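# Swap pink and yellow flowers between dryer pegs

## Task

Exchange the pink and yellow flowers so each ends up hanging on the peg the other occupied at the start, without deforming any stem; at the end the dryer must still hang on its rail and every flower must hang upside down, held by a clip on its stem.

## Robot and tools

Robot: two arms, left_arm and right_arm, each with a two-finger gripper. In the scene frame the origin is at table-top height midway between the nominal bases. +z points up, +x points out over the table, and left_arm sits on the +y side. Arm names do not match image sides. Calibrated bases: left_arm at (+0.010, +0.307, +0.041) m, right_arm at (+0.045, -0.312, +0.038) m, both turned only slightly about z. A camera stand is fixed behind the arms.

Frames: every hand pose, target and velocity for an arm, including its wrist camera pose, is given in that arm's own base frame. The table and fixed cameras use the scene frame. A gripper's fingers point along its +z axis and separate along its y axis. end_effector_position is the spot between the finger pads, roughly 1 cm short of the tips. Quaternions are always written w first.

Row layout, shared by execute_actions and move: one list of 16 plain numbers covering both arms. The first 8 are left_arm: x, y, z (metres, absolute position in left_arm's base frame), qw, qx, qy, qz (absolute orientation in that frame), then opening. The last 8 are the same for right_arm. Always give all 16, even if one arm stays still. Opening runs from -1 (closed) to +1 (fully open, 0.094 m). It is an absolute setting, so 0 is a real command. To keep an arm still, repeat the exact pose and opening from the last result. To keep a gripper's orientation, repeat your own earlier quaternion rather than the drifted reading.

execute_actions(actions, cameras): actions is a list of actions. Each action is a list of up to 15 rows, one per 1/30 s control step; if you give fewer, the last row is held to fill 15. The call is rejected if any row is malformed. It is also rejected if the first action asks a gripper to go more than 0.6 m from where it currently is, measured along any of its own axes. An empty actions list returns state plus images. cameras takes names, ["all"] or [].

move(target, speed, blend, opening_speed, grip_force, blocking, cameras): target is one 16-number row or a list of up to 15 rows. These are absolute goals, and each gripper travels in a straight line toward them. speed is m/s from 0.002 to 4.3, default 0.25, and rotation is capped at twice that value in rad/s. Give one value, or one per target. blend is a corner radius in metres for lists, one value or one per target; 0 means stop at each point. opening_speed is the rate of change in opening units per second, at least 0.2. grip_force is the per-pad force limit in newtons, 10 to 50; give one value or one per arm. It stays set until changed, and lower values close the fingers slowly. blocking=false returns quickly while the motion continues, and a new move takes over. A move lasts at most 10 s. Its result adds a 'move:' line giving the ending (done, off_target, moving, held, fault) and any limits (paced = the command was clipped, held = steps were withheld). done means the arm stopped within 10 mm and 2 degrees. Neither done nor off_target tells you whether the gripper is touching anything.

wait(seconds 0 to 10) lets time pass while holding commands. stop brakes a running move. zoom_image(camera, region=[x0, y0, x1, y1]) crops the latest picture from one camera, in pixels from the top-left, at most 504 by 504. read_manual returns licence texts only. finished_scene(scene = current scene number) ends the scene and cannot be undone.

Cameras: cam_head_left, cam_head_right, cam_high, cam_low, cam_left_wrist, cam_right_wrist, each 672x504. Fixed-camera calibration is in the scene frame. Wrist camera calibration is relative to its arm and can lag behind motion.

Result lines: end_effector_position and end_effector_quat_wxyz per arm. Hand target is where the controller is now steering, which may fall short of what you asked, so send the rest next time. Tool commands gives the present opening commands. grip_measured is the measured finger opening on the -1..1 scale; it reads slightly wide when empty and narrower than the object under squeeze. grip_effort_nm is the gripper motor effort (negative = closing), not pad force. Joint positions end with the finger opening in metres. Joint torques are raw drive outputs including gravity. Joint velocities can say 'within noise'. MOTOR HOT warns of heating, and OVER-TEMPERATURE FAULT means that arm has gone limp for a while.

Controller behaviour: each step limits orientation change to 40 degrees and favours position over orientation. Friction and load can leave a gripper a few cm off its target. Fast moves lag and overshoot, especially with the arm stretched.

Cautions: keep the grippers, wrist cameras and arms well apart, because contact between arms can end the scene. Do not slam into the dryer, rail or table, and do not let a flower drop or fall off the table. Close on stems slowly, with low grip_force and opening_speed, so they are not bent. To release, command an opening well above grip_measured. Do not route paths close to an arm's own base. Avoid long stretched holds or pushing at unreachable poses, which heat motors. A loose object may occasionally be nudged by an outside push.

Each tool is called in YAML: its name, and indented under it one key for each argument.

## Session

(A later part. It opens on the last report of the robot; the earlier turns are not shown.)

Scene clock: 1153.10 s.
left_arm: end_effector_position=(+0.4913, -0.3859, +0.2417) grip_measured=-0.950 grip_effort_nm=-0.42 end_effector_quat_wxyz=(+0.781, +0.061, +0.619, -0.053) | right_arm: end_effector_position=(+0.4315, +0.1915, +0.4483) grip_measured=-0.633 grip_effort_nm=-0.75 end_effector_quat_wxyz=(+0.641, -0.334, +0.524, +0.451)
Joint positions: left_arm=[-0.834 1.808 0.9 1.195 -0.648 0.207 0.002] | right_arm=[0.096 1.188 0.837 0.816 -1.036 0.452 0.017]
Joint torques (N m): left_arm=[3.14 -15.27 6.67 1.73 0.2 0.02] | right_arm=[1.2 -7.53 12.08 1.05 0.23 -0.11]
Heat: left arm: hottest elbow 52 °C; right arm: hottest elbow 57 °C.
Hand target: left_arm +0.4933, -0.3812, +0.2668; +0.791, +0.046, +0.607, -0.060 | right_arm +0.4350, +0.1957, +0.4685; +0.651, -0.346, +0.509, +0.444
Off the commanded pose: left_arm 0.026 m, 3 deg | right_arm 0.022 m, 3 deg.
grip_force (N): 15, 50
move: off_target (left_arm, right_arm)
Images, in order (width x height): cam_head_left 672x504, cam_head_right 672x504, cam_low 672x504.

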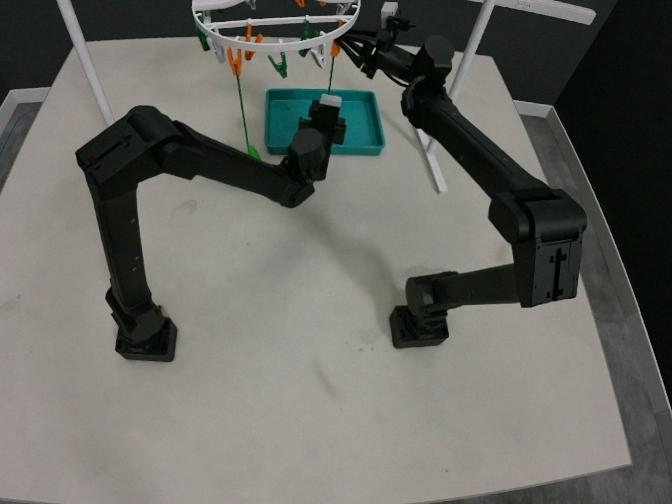

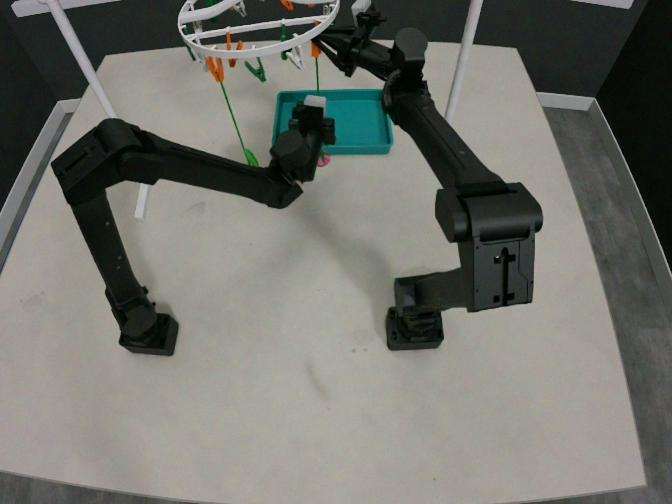

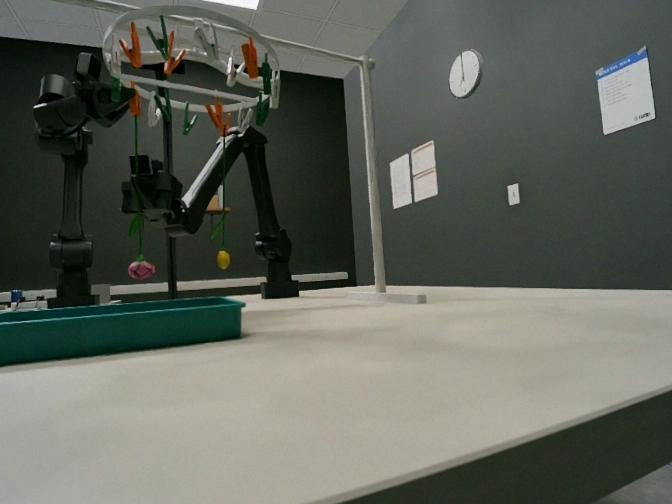

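move:
  target: [0.4900, -0.3820, 0.238, 0.7910, 0.0464, 0.6070, -0.0605, -1.0, 0.436, 0.196, 0.469, 0.6514, -0.3465, 0.5089, 0.4435, -0.64]
  speed: 0.06
  cameras: ["cam_low", "cam_head_left", "cam_head_right"]

zoom_image:
  camera: "cam_low"
  region: [110, 70, 160, 140]

zoom_image:
  camera: "cam_head_left"
  region: [310, 30, 360, 100]

zoom_image:
  camera: "cam_head_right"
  region: [290, 30, 340, 100]

Scene clock: 1161.37 s.
left_arm: end_effector_position=(+0.4883, -0.3823, +0.2420) grip_measured=-0.950 grip_effort_nm=-0.42 end_effector_quat_wxyz=(+0.789, +0.051, +0.609, -0.060) | right_arm: end_effector_position=(+0.4316, +0.1915, +0.4481) grip_measured=-0.635 grip_effort_nm=-0.82 end_effector_quat_wxyz=(+0.641, -0.334, +0.524, +0.450)
Joint positions: left_arm=[-0.834 1.82 0.89 1.253 -0.65 0.207 0.002] | right_arm=[0.096 1.188 0.837 0.815 -1.036 0.451 0.017]
Joint torques (N m): left_arm=[2.73 -11.46 6.01 2.63 0.05 0.04] | right_arm=[1.32 -7.53 12.07 1.09 0.22 -0.11]
Heat: left arm: hottest elbow 51 °C; right arm: hottest elbow 57 °C.
Hand target: left_arm +0.4900, -0.3819, +0.2379; +0.791, +0.047, +0.607, -0.060 | right_arm +0.4350, +0.1956, +0.4685; +0.651, -0.346, +0.509, +0.444
Off the commanded pose: left_arm 0.004 m, 1 deg | right_arm 0.022 m, 3 deg.
grip_force (N): 15, 50
move: off_target (right_arm)
Images, in order (width x height): cam_head_left 672x504, cam_head_right 672x504, cam_low 672x504.

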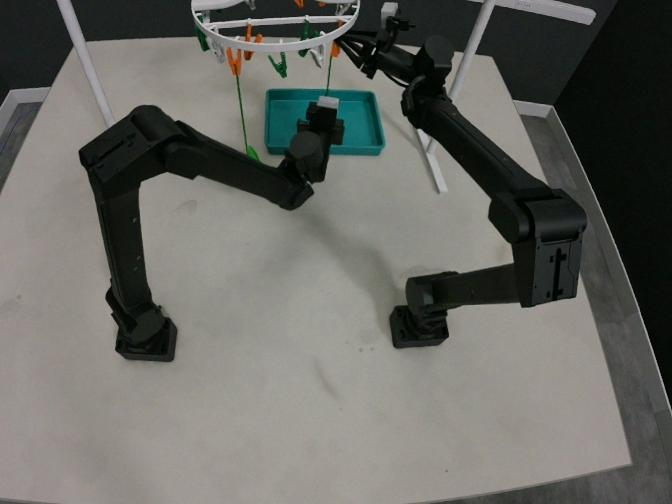

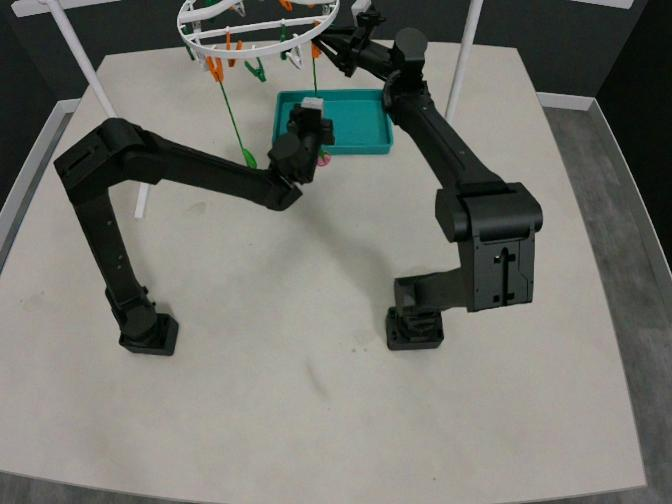

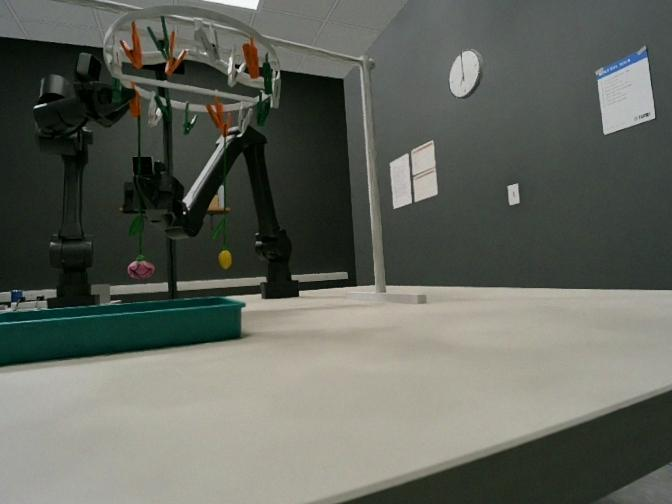

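Scaled by 7.200 from the camera's 672x504 image, which has a finer 960x720 frame.

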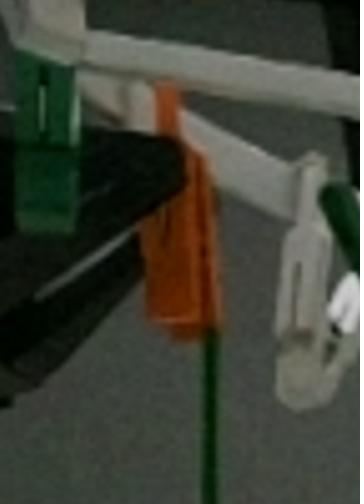

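Scaled by 7.200 from the camera's 672x504 image, which has a finer 960x720 frame.

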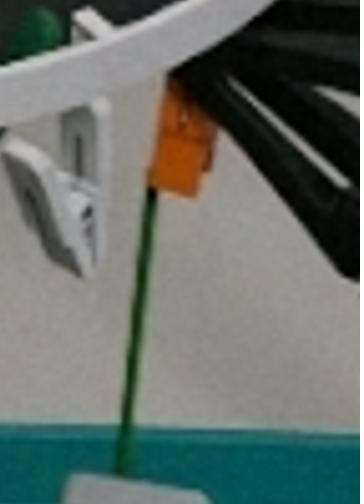

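Scaled by 7.200 from the camera's 672x504 image, which has a finer 960x720 frame.

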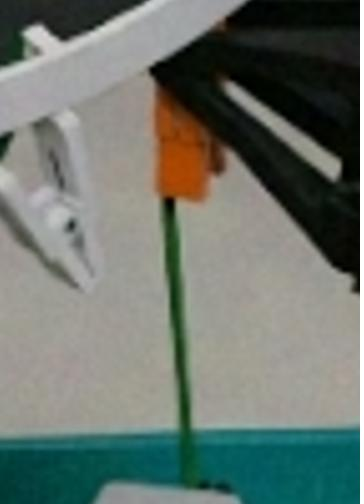

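move:
  target:
    - [0.4900, -0.3820, 0.220, 0.7910, 0.0464, 0.6070, -0.0605, -1.0, 0.436, 0.196, 0.469, 0.6514, -0.3465, 0.5089, 0.4435, -0.64]
    - [0.4805, -0.3973, 0.222, 0.7910, 0.0464, 0.6070, -0.0605, -1.0, 0.436, 0.196, 0.469, 0.6514, -0.3465, 0.5089, 0.4435, -0.64]
  speed: 0.06
  cameras: ["cam_low", "cam_head_left", "cam_head_right"]

zoom_image:
  camera: "cam_low"
  region: [110, 70, 160, 140]

zoom_image:
  camera: "cam_head_left"
  region: [310, 30, 360, 100]

zoom_image:
  camera: "cam_head_right"
  region: [290, 30, 340, 100]

Scene clock: 1173.20 s.
left_arm: end_effector_position=(+0.4797, -0.3915, +0.2221) grip_measured=-0.950 grip_effort_nm=-0.42 end_effector_quat_wxyz=(+0.787, +0.047, +0.612, -0.060) | right_arm: end_effector_position=(+0.4314, +0.1916, +0.4480) grip_measured=-0.633 grip_effort_nm=-0.74 end_effector_quat_wxyz=(+0.641, -0.334, +0.524, +0.451)
Joint positions: left_arm=[-0.862 1.868 0.89 1.301 -0.684 0.21 0.002] | right_arm=[0.096 1.188 0.837 0.815 -1.037 0.451 0.017]
Joint torques (N m): left_arm=[2.14 -11.58 6.56 2.52 0.06 0.17] | right_arm=[1.26 -7.77 12.12 1.13 0.29 -0.11]
Heat: left arm: hottest elbow 50 °C; right arm: hottest elbow 57 °C.
Hand target: left_arm +0.4804, -0.3972, +0.2219; +0.791, +0.046, +0.607, -0.060 | right_arm +0.4350, +0.1956, +0.4685; +0.651, -0.346, +0.509, +0.444
Off the commanded pose: left_arm 0.006 m, 1 deg | right_arm 0.022 m, 3 deg.
grip_force (N): 15, 50
move: off_target (right_arm)
Images, in order (width x height): cam_head_left 672x504, cam_head_right 672x504, cam_low 672x504.

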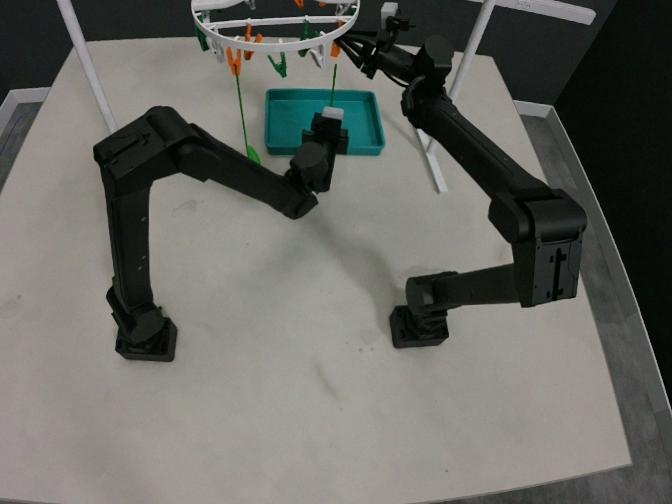

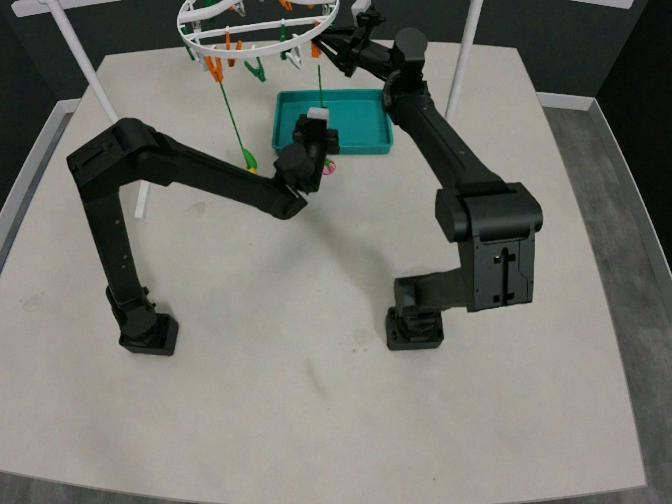

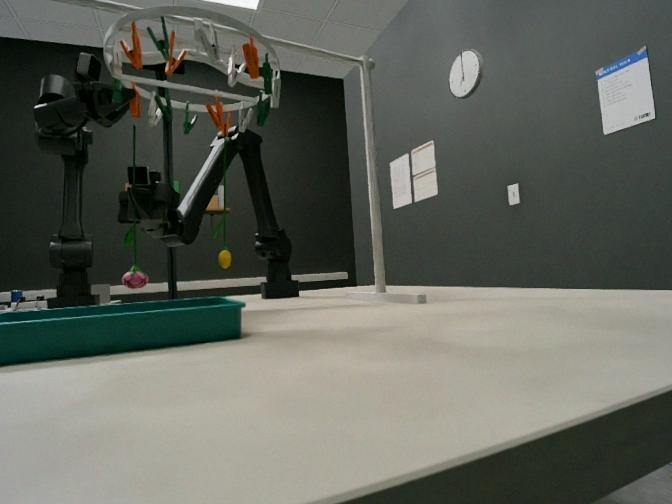

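Scaled by 7.200 from the camera's 672x504 image, which has a finer 960x720 frame.

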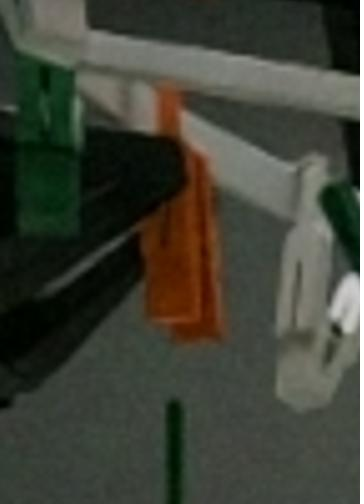

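Scaled by 7.200 from the camera's 672x504 image, which has a finer 960x720 frame.

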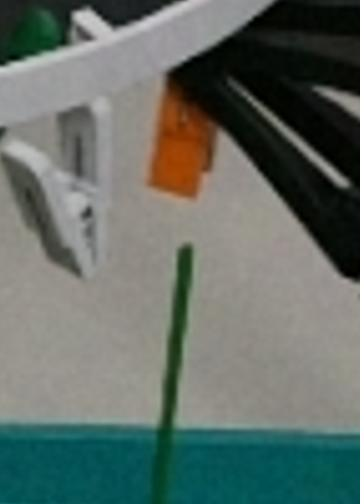

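Scaled by 7.200 from the camera's 672x504 image, which has a finer 960x720 frame.

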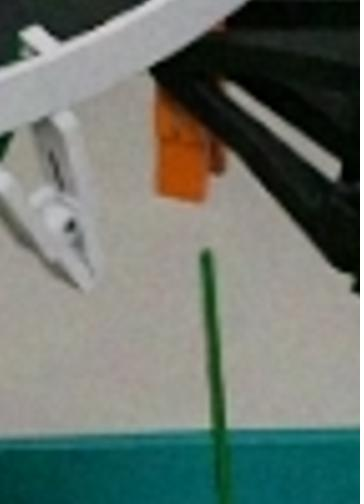

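move:
  target: [0.4856, -0.3847, 0.255, 0.7974, 0.0458, 0.5987, -0.0609, -1.0, 0.436, 0.196, 0.469, 0.6514, -0.3465, 0.5089, 0.4435, -0.64]
  speed: 0.06
  cameras: ["cam_low", "cam_head_left", "cam_head_right"]

zoom_image:
  camera: "cam_low"
  region: [110, 70, 160, 140]

zoom_image:
  camera: "cam_head_left"
  region: [310, 30, 360, 100]

zoom_image:
  camera: "cam_head_right"
  region: [290, 30, 340, 100]

Scene clock: 1188.37 s.
left_arm: end_effector_position=(+0.4814, -0.3885, +0.2413) grip_measured=-0.950 grip_effort_nm=-0.42 end_effector_quat_wxyz=(+0.792, +0.050, +0.605, -0.064) | right_arm: end_effector_position=(+0.4315, +0.1916, +0.4481) grip_measured=-0.638 grip_effort_nm=-0.86 end_effector_quat_wxyz=(+0.641, -0.334, +0.524, +0.451)
Joint positions: left_arm=[-0.852 1.829 0.89 1.28 -0.66 0.216 0.002] | right_arm=[0.096 1.188 0.837 0.815 -1.037 0.451 0.017]
Joint velocities: left_arm=[within noise] | right_arm=[0.005 0.005 0.007 -0.017 -0.037 -0.022 -0.005]
Joint torques (N m): left_arm=[3.31 -14.56 6.34 1.4 0.23 0.16] | right_arm=[1.03 -7.88 12.1 1.1 0.25 -0.11]
Heat: left arm: hottest elbow 49 °C; right arm: hottest elbow 57 °C.
Hand target: left_arm +0.4854, -0.3846, +0.2549; +0.797, +0.046, +0.599, -0.061 | right_arm +0.4350, +0.1957, +0.4685; +0.651, -0.346, +0.509, +0.444
Off the commanded pose: left_arm 0.015 m, 1 deg | right_arm 0.022 m, 3 deg.
grip_force (N): 15, 50
move: off_target (left_arm, right_arm)
Images, in order (width x height): cam_head_left 672x504, cam_head_right 672x504, cam_low 672x504.

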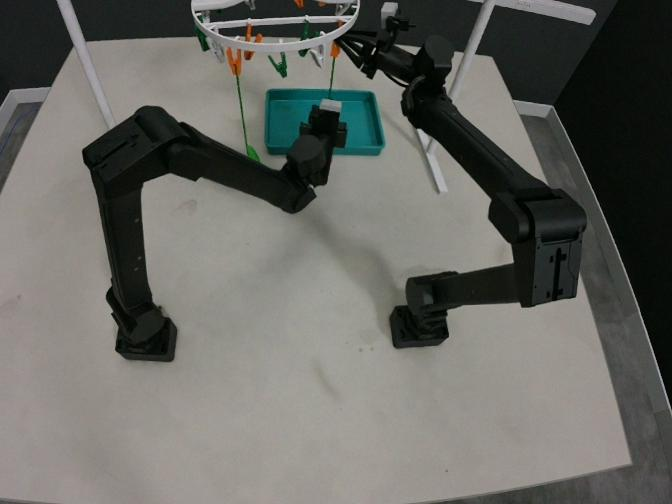

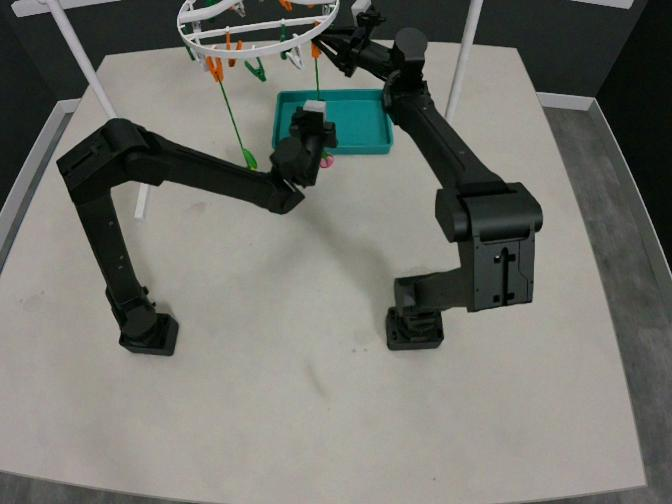

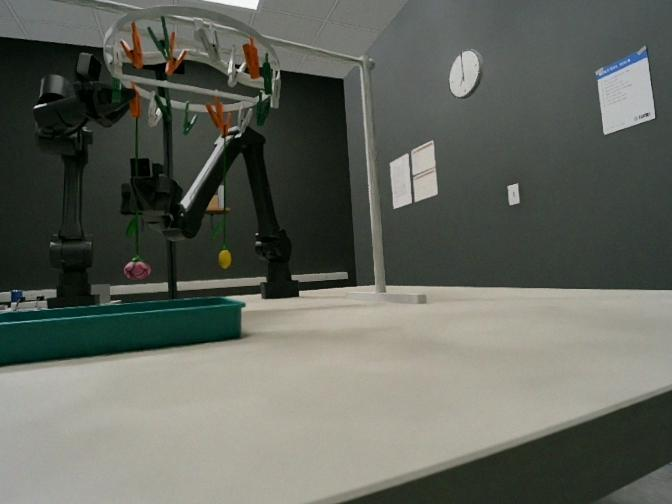

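Scaled by 7.200 from the camera's 672x504 image, which has a finer 960x720 frame.

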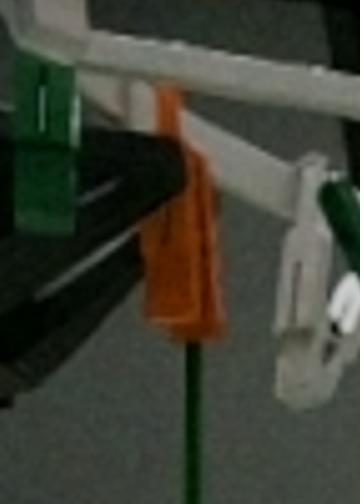

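Scaled by 7.200 from the camera's 672x504 image, which has a finer 960x720 frame.

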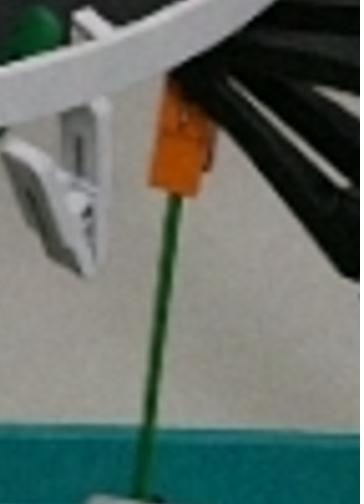

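Scaled by 7.200 from the camera's 672x504 image, which has a finer 960x720 frame.

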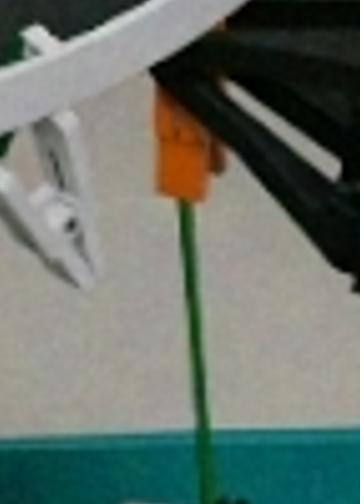

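move:
  target: [0.4860, -0.3853, 0.268, 0.7974, 0.0458, 0.5987, -0.0609, -1.0, 0.436, 0.196, 0.469, 0.6514, -0.3465, 0.5089, 0.4435, -0.64]
  speed: 0.05
  cameras: ["cam_low", "cam_head_left", "cam_head_right"]

zoom_image:
  camera: "cam_low"
  region: [110, 70, 160, 140]

zoom_image:
  camera: "cam_head_left"
  region: [310, 30, 360, 100]

zoom_image:
  camera: "cam_head_right"
  region: [290, 30, 340, 100]

Scene clock: 1198.40 s.
left_arm: end_effector_position=(+0.4821, -0.3893, +0.2419) grip_measured=-0.950 grip_effort_nm=-0.42 end_effector_quat_wxyz=(+0.787, +0.057, +0.612, -0.058) | right_arm: end_effector_position=(+0.4315, +0.1915, +0.4481) grip_measured=-0.633 grip_effort_nm=-0.80 end_effector_quat_wxyz=(+0.641, -0.334, +0.524, +0.450)
Joint positions: left_arm=[-0.852 1.815 0.89 1.24 -0.66 0.216 0.002] | right_arm=[0.096 1.188 0.837 0.815 -1.036 0.451 0.017]
Joint velocities: left_arm=[within noise] | right_arm=[-0.005 -0.024 -0.002 0.007 -0.007 -0.037 0.004]
Joint torques (N m): left_arm=[3.31 -14.92 6.89 1.59 0.24 0.17] | right_arm=[1.14 -7.77 12.1 1.14 0.23 -0.11]
Heat: left arm: hottest elbow 49 °C; right arm: hottest elbow 57 °C.
Hand target: left_arm +0.4856, -0.3850, +0.2677; +0.797, +0.046, +0.599, -0.061 | right_arm +0.4350, +0.1957, +0.4685; +0.651, -0.346, +0.509, +0.444
Off the commanded pose: left_arm 0.027 m, 2 deg | right_arm 0.022 m, 3 deg.
grip_force (N): 15, 50
move: off_target (left_arm, right_arm)
Images, in order (width x height): cam_head_left 672x504, cam_head_right 672x504, cam_low 672x504.

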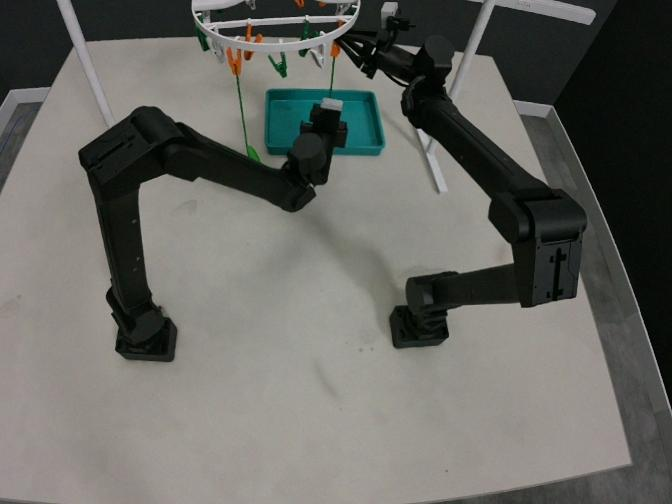

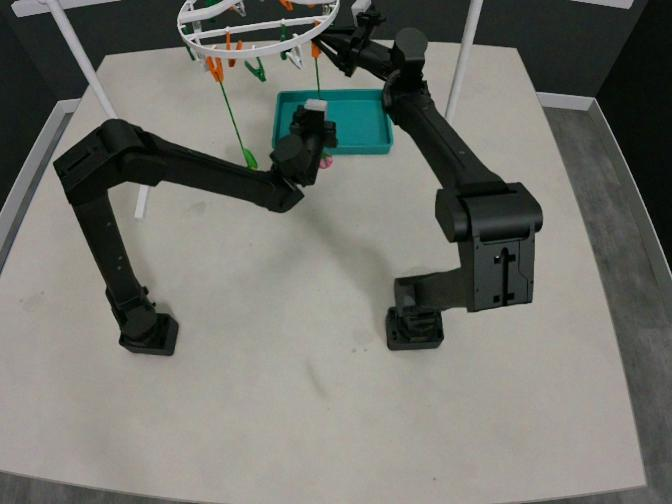

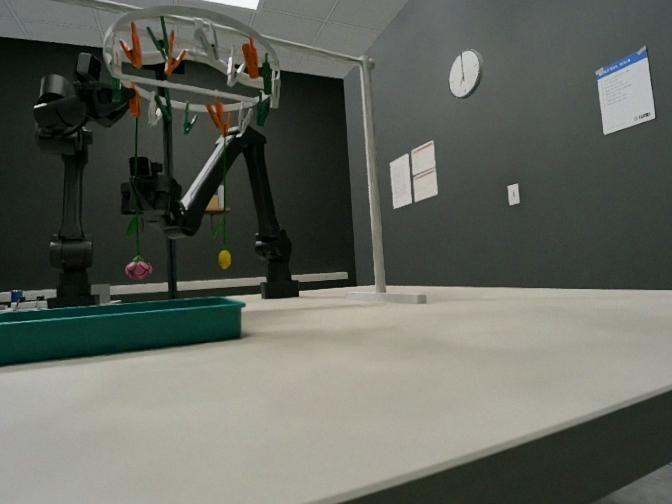

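Scaled by 7.200 from the camera's 672x504 image, which has a finer 960x720 frame.

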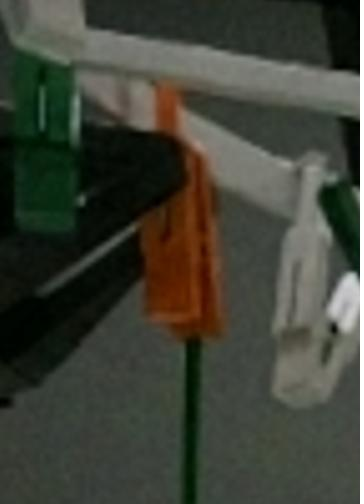

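Scaled by 7.200 from the camera's 672x504 image, which has a finer 960x720 frame.

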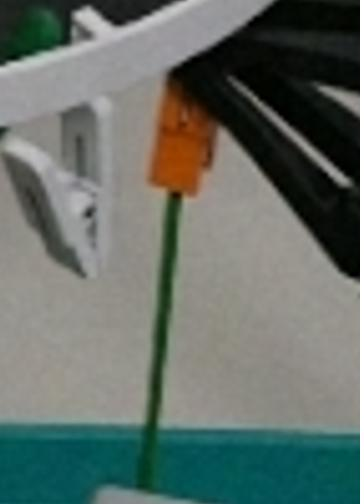

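Scaled by 7.200 from the camera's 672x504 image, which has a finer 960x720 frame.

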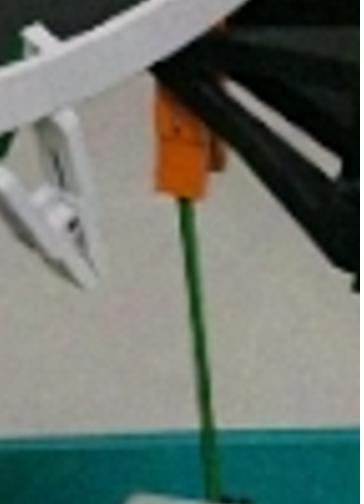

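move:
  target: [0.4820, -0.3850, 0.282, 0.8026, 0.0452, 0.5917, -0.0613, -1.0, 0.436, 0.196, 0.469, 0.6514, -0.3465, 0.5089, 0.4435, -0.64]
  speed: 0.04
  cameras: ["cam_low", "cam_head_right"]

zoom_image:
  camera: "cam_low"
  region: [110, 70, 160, 140]

zoom_image:
  camera: "cam_head_right"
  region: [290, 30, 340, 100]

Scene clock: 1205.30 s.
left_arm: end_effector_position=(+0.4813, -0.3884, +0.2493) grip_measured=-0.950 grip_effort_nm=-0.42 end_effector_quat_wxyz=(+0.789, +0.059, +0.609, -0.055) | right_arm: end_effector_position=(+0.4314, +0.1914, +0.4543) grip_measured=-0.636 grip_effort_nm=-0.83 end_effector_quat_wxyz=(+0.645, -0.336, +0.520, +0.448)
Joint positions: left_arm=[-0.852 1.8 0.89 1.233 -0.66 0.229 0.002] | right_arm=[0.096 1.185 0.846 0.815 -1.034 0.451 0.017]
Joint torques (N m): left_arm=[2.9 -15.74 6.95 1.83 0.23 0.19] | right_arm=[1.26 -7.36 11.43 1.05 0.17 -0.11]
Heat: left arm: hottest elbow 49 °C; right arm: hottest elbow 57 °C.
Hand target: left_arm +0.4816, -0.3845, +0.2816; +0.803, +0.045, +0.592, -0.061 | right_arm +0.4353, +0.1958, +0.4687; +0.651, -0.346, +0.509, +0.444
Off the commanded pose: left_arm 0.033 m, 3 deg | right_arm 0.016 m, 2 deg.
grip_force (N): 15, 50
move: off_target (left_arm, right_arm)
Images, in order (width x height): cam_head_right 672x504, cam_low 672x504.

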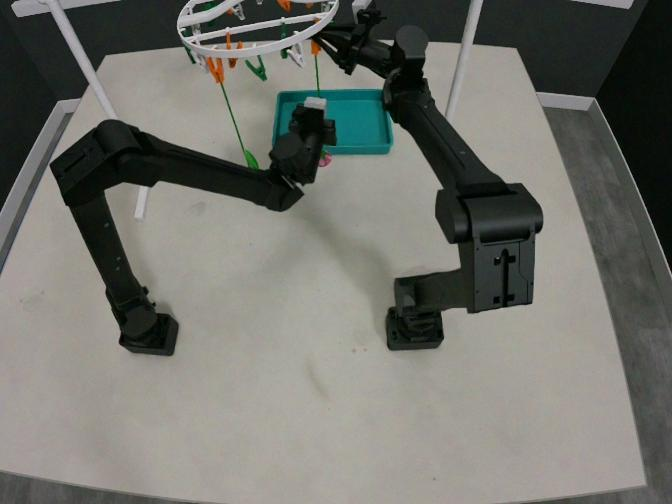

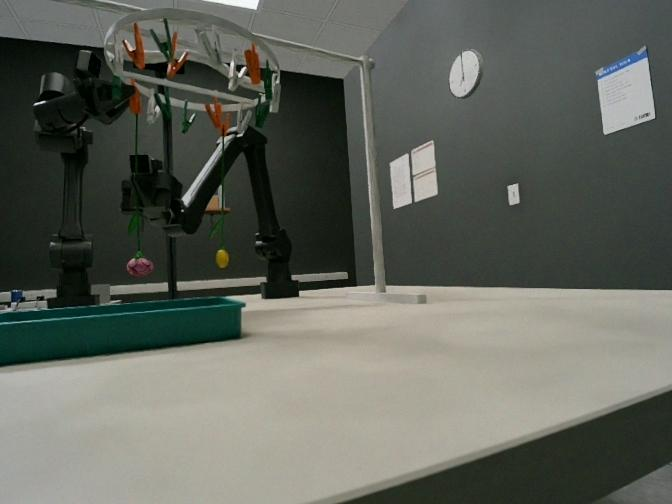

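Scaled by 7.200 from the camera's 672x504 image, which has a finer 960x720 frame.

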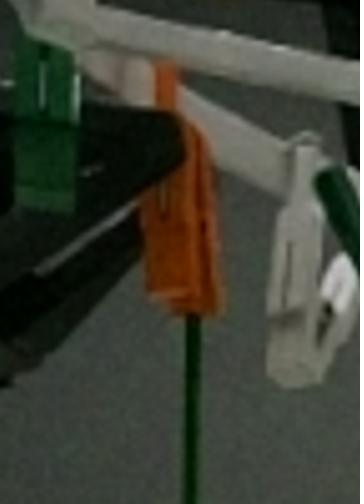

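Scaled by 7.200 from the camera's 672x504 image, which has a finer 960x720 frame.

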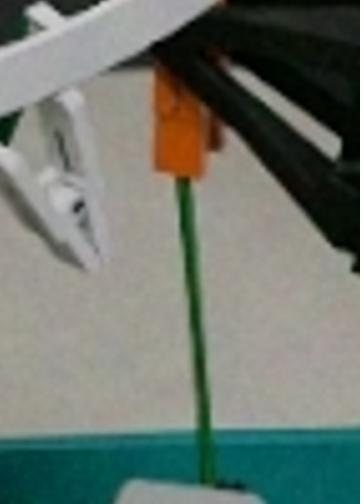

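move:
  target:
    - [0.4820, -0.3850, 0.233, 0.7910, 0.0464, 0.6070, -0.0605, -1.0, 0.436, 0.196, 0.469, 0.6514, -0.3465, 0.5089, 0.4435, -0.64]
    - [0.4914, -0.3867, 0.235, 0.7910, 0.0464, 0.6070, -0.0605, -1.0, 0.436, 0.196, 0.469, 0.6514, -0.3465, 0.5089, 0.4435, -0.64]
  speed: 0.06
  cameras: ["cam_low", "cam_head_left", "cam_head_right", "cam_left_wrist"]

zoom_image:
  camera: "cam_low"
  region: [110, 70, 160, 140]

zoom_image:
  camera: "cam_head_left"
  region: [310, 30, 360, 100]

zoom_image:
  camera: "cam_head_right"
  region: [290, 30, 340, 100]

Scene clock: 1223.33 s.
left_arm: end_effector_position=(+0.4828, -0.3856, +0.2349) grip_measured=-0.950 grip_effort_nm=-0.42 end_effector_quat_wxyz=(+0.789, +0.054, +0.609, -0.058) | right_arm: end_effector_position=(+0.4311, +0.1915, +0.4542) grip_measured=-0.634 grip_effort_nm=-0.82 end_effector_quat_wxyz=(+0.645, -0.336, +0.520, +0.449)
Joint positions: left_arm=[-0.847 1.834 0.884 1.276 -0.659 0.219 0.002] | right_arm=[0.096 1.185 0.846 0.815 -1.036 0.451 0.017]
Joint velocities: left_arm=[within noise] | right_arm=[-0.015 -0.005 -0.002 0.017 0.007 -0.007 -0.004]
Joint torques (N m): left_arm=[3.31 -11.52 7.17 1.87 0.26 -0.07] | right_arm=[1.08 -7.36 11.56 1.06 0.25 -0.11]
Heat: left arm: hottest elbow 49 °C; right arm: hottest elbow 58 °C.
Hand target: left_arm +0.4912, -0.3866, +0.2349; +0.791, +0.047, +0.607, -0.060 | right_arm +0.4354, +0.1958, +0.4687; +0.651, -0.346, +0.509, +0.444
Off the commanded pose: left_arm 0.009 m, 1 deg | right_arm 0.016 m, 2 deg.
grip_force (N): 15, 50
move: off_target (right_arm)
camera_calibration:
cam_left_wrist: T_world_to_cam=[[-0.147944, -0.988632, -0.0268364, -0.303555], [-0.172516, 0.0525161, -0.983606, 0.372322], [0.973833, -0.140888, -0.178324, -0.390201], [0, 0, 0, 1]] pos_world=[0.399313, -0.374632, 0.28849]
Images, in order (width x height): cam_head_left 672x504, cam_head_right 672x504, cam_low 672x504, cam_left_wrist 672x504.

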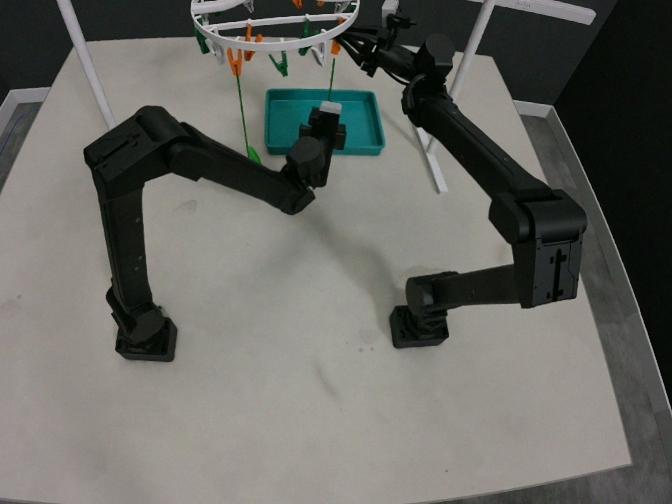

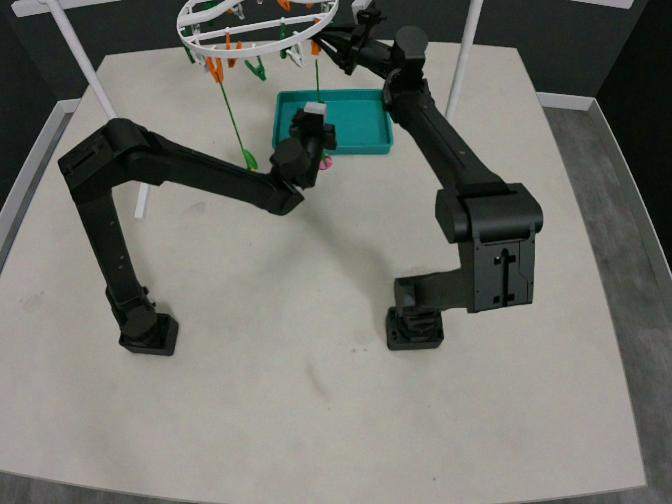

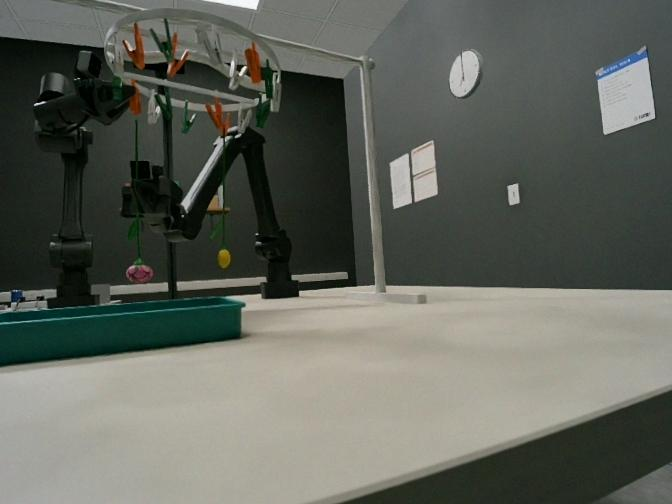

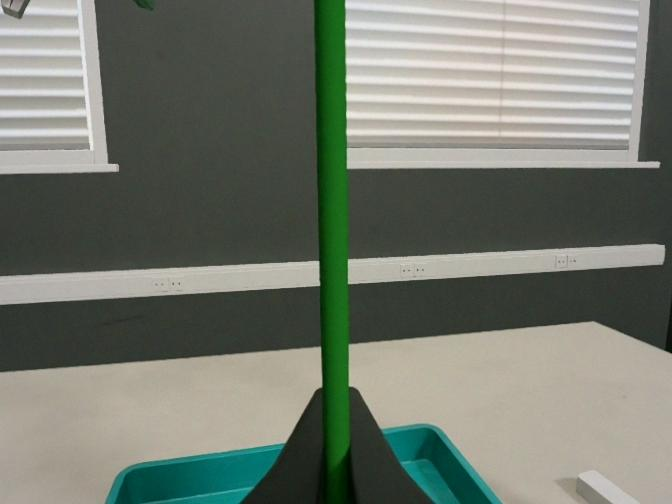

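Scaled by 7.200 from the camera's 672x504 image, which has a finer 960x720 frame.

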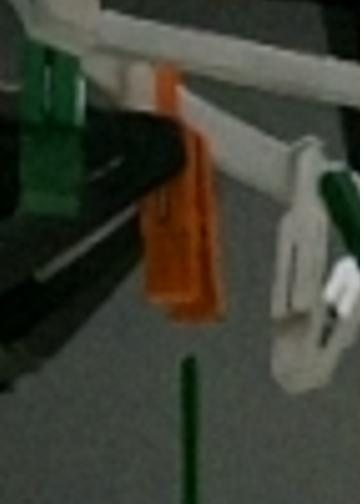

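Scaled by 7.200 from the camera's 672x504 image, which has a finer 960x720 frame.

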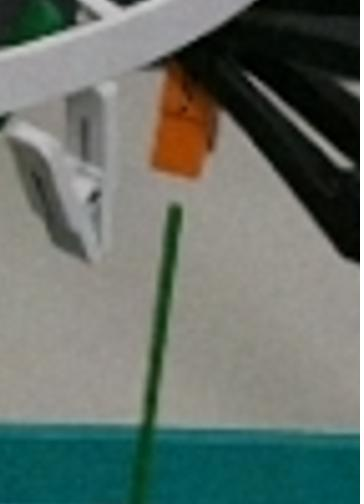

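Scaled by 7.200 from the camera's 672x504 image, which has a finer 960x720 frame.

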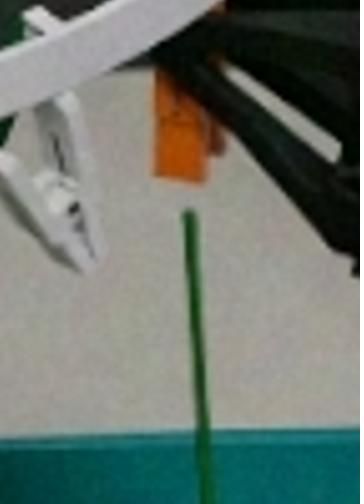

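move:
  target: [0.4974, -0.3871, 0.237, 0.7910, 0.0464, 0.6070, -0.0605, -1.0, 0.436, 0.196, 0.469, 0.6514, -0.3465, 0.5089, 0.4435, -0.64]
  speed: 0.06
  cameras: ["cam_low", "cam_head_left", "cam_head_right"]

zoom_image:
  camera: "cam_low"
  region: [110, 70, 160, 140]

zoom_image:
  camera: "cam_head_left"
  region: [310, 30, 360, 100]

zoom_image:
  camera: "cam_head_right"
  region: [290, 30, 340, 100]

Scene clock: 1238.83 s.
left_arm: end_effector_position=(+0.4859, -0.3827, +0.2347) grip_measured=-0.950 grip_effort_nm=-0.42 end_effector_quat_wxyz=(+0.789, +0.053, +0.609, -0.058) | right_arm: end_effector_position=(+0.4311, +0.1915, +0.4541) grip_measured=-0.634 grip_effort_nm=-0.81 end_effector_quat_wxyz=(+0.644, -0.336, +0.520, +0.449)
Joint positions: left_arm=[-0.838 1.835 0.884 1.276 -0.651 0.215 0.002] | right_arm=[0.096 1.185 0.846 0.814 -1.037 0.451 0.017]
Joint torques (N m): left_arm=[3.55 -11.11 8.05 1.35 0.27 -0.08] | right_arm=[1.08 -7.24 11.48 1.07 0.25 -0.11]
Heat: left arm: hottest elbow 49 °C; right arm: hottest elbow 59 °C.
Hand target: left_arm +0.4971, -0.3866, +0.2370; +0.791, +0.046, +0.607, -0.060 | right_arm +0.4353, +0.1958, +0.4687; +0.651, -0.346, +0.509, +0.444
Off the commanded pose: left_arm 0.012 m, 1 deg | right_arm 0.016 m, 2 deg.
grip_force (N): 15, 50
move: off_target (left_arm, right_arm)
Images, in order (width x height): cam_head_left 672x504, cam_head_right 672x504, cam_low 672x504.

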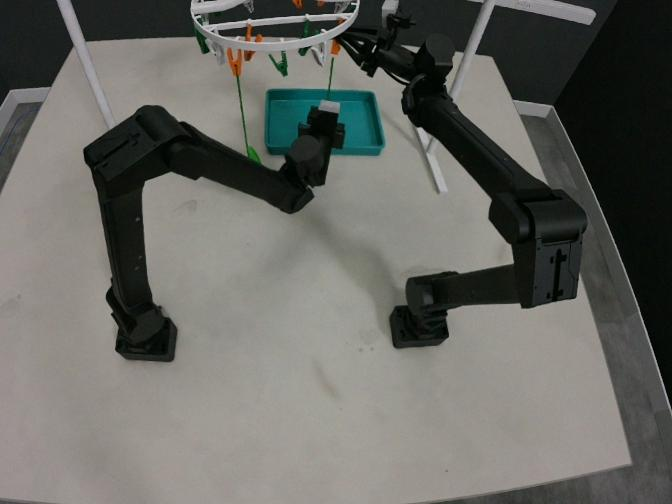

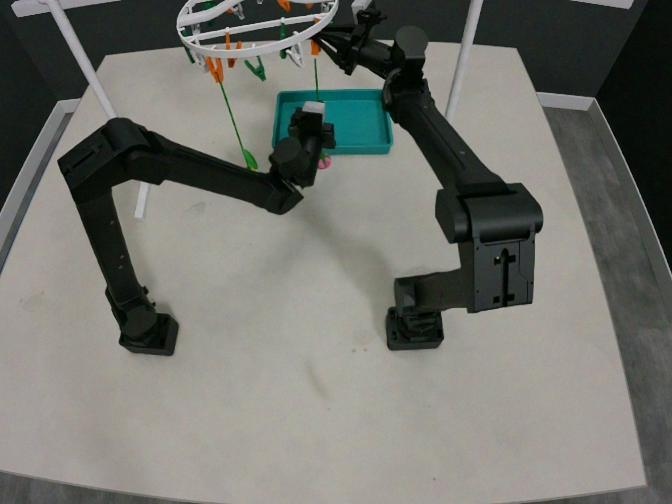

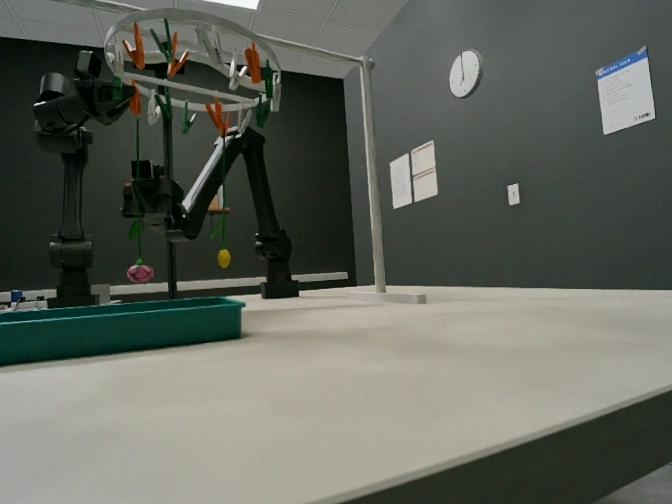

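Scaled by 7.200 from the camera's 672x504 image, which has a finer 960x720 frame.

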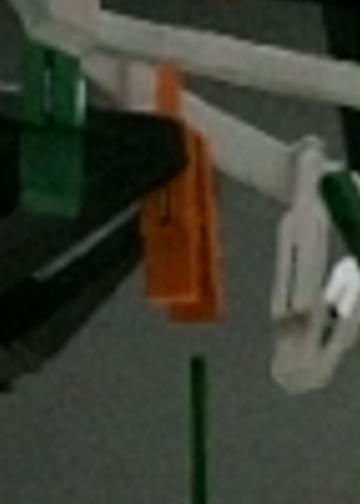

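Scaled by 7.200 from the camera's 672x504 image, which has a finer 960x720 frame.

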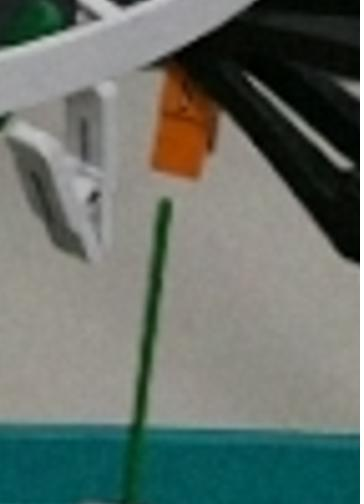

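Scaled by 7.200 from the camera's 672x504 image, which has a finer 960x720 frame.

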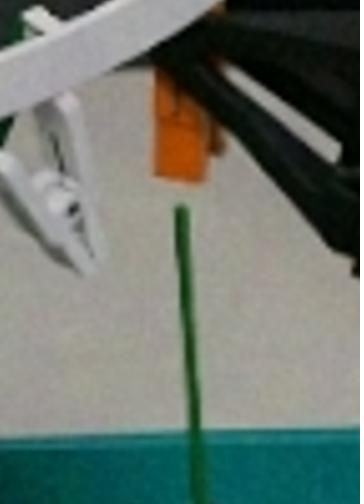

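move:
  target: [0.4965, -0.3880, 0.262, 0.7953, 0.0460, 0.6015, -0.0608, -1.0, 0.436, 0.196, 0.469, 0.6514, -0.3465, 0.5089, 0.4435, -0.64]
  speed: 0.06
  cameras: ["cam_low", "cam_head_left", "cam_head_right"]

zoom_image:
  camera: "cam_low"
  region: [110, 70, 160, 140]

zoom_image:
  camera: "cam_head_left"
  region: [310, 30, 360, 100]

zoom_image:
  camera: "cam_head_right"
  region: [290, 30, 340, 100]

Scene clock: 1247.57 s.
left_arm: end_effector_position=(+0.4869, -0.3840, +0.2331) grip_measured=-0.950 grip_effort_nm=-0.42 end_effector_quat_wxyz=(+0.783, +0.062, +0.617, -0.052) | right_arm: end_effector_position=(+0.4310, +0.1916, +0.4541) grip_measured=-0.633 grip_effort_nm=-0.75 end_effector_quat_wxyz=(+0.644, -0.336, +0.520, +0.449)
Joint positions: left_arm=[-0.838 1.824 0.884 1.236 -0.65 0.215 0.002] | right_arm=[0.096 1.185 0.846 0.814 -1.037 0.451 0.017]
Joint torques (N m): left_arm=[3.08 -14.21 8.7 1.44 0.25 0.06] | right_arm=[1.32 -7.41 11.48 1.1 0.29 -0.11]
Heat: left arm: hottest elbow 50 °C; right arm: hottest elbow 59 °C.
Hand target: left_arm +0.4953, -0.3869, +0.2622; +0.795, +0.046, +0.601, -0.061 | right_arm +0.4353, +0.1958, +0.4687; +0.651, -0.346, +0.509, +0.444
Off the commanded pose: left_arm 0.031 m, 3 deg | right_arm 0.016 m, 2 deg.
grip_force (N): 15, 50
move: off_target (left_arm, right_arm)
Images, in order (width x height): cam_head_left 672x504, cam_head_right 672x504, cam_low 672x504.

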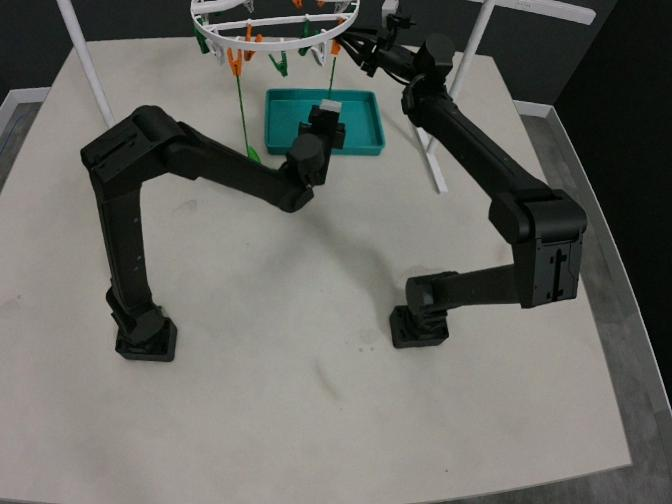

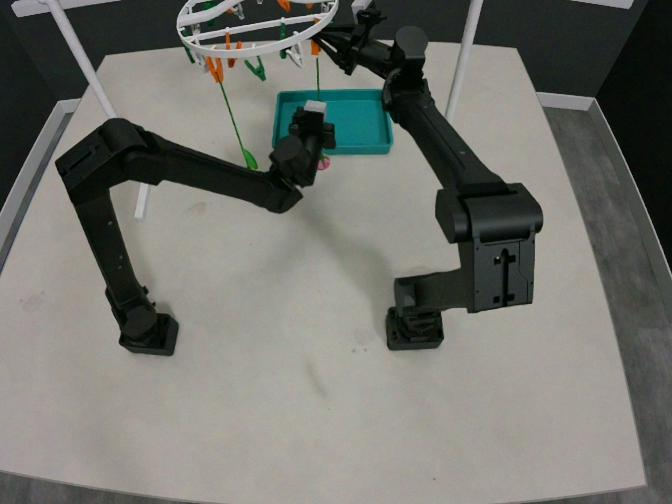

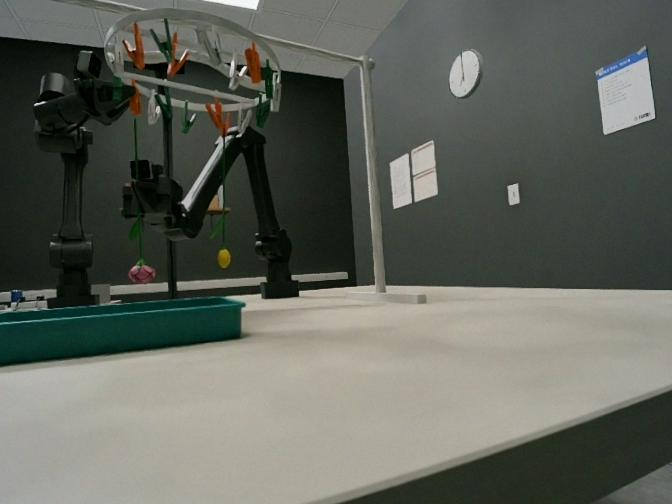

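Scaled by 7.200 from the camera's 672x504 image, which has a finer 960x720 frame.

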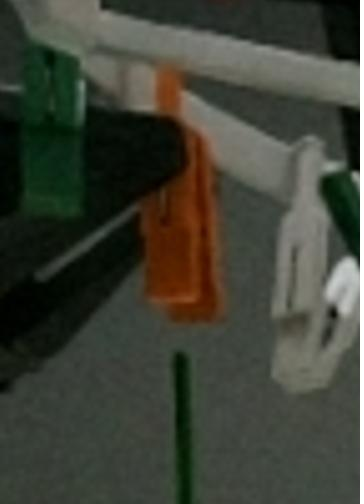

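Scaled by 7.200 from the camera's 672x504 image, which has a finer 960x720 frame.

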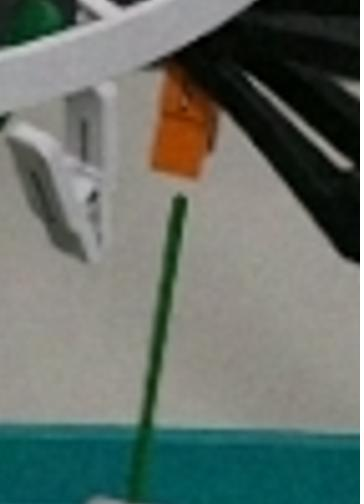

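Scaled by 7.200 from the camera's 672x504 image, which has a finer 960x720 frame.

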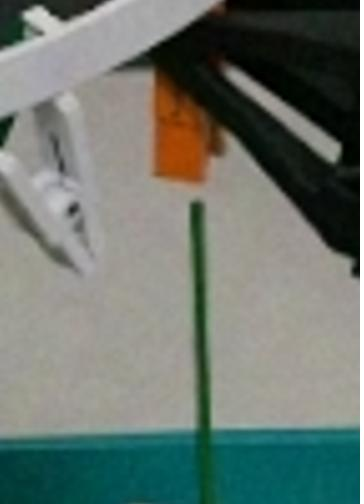

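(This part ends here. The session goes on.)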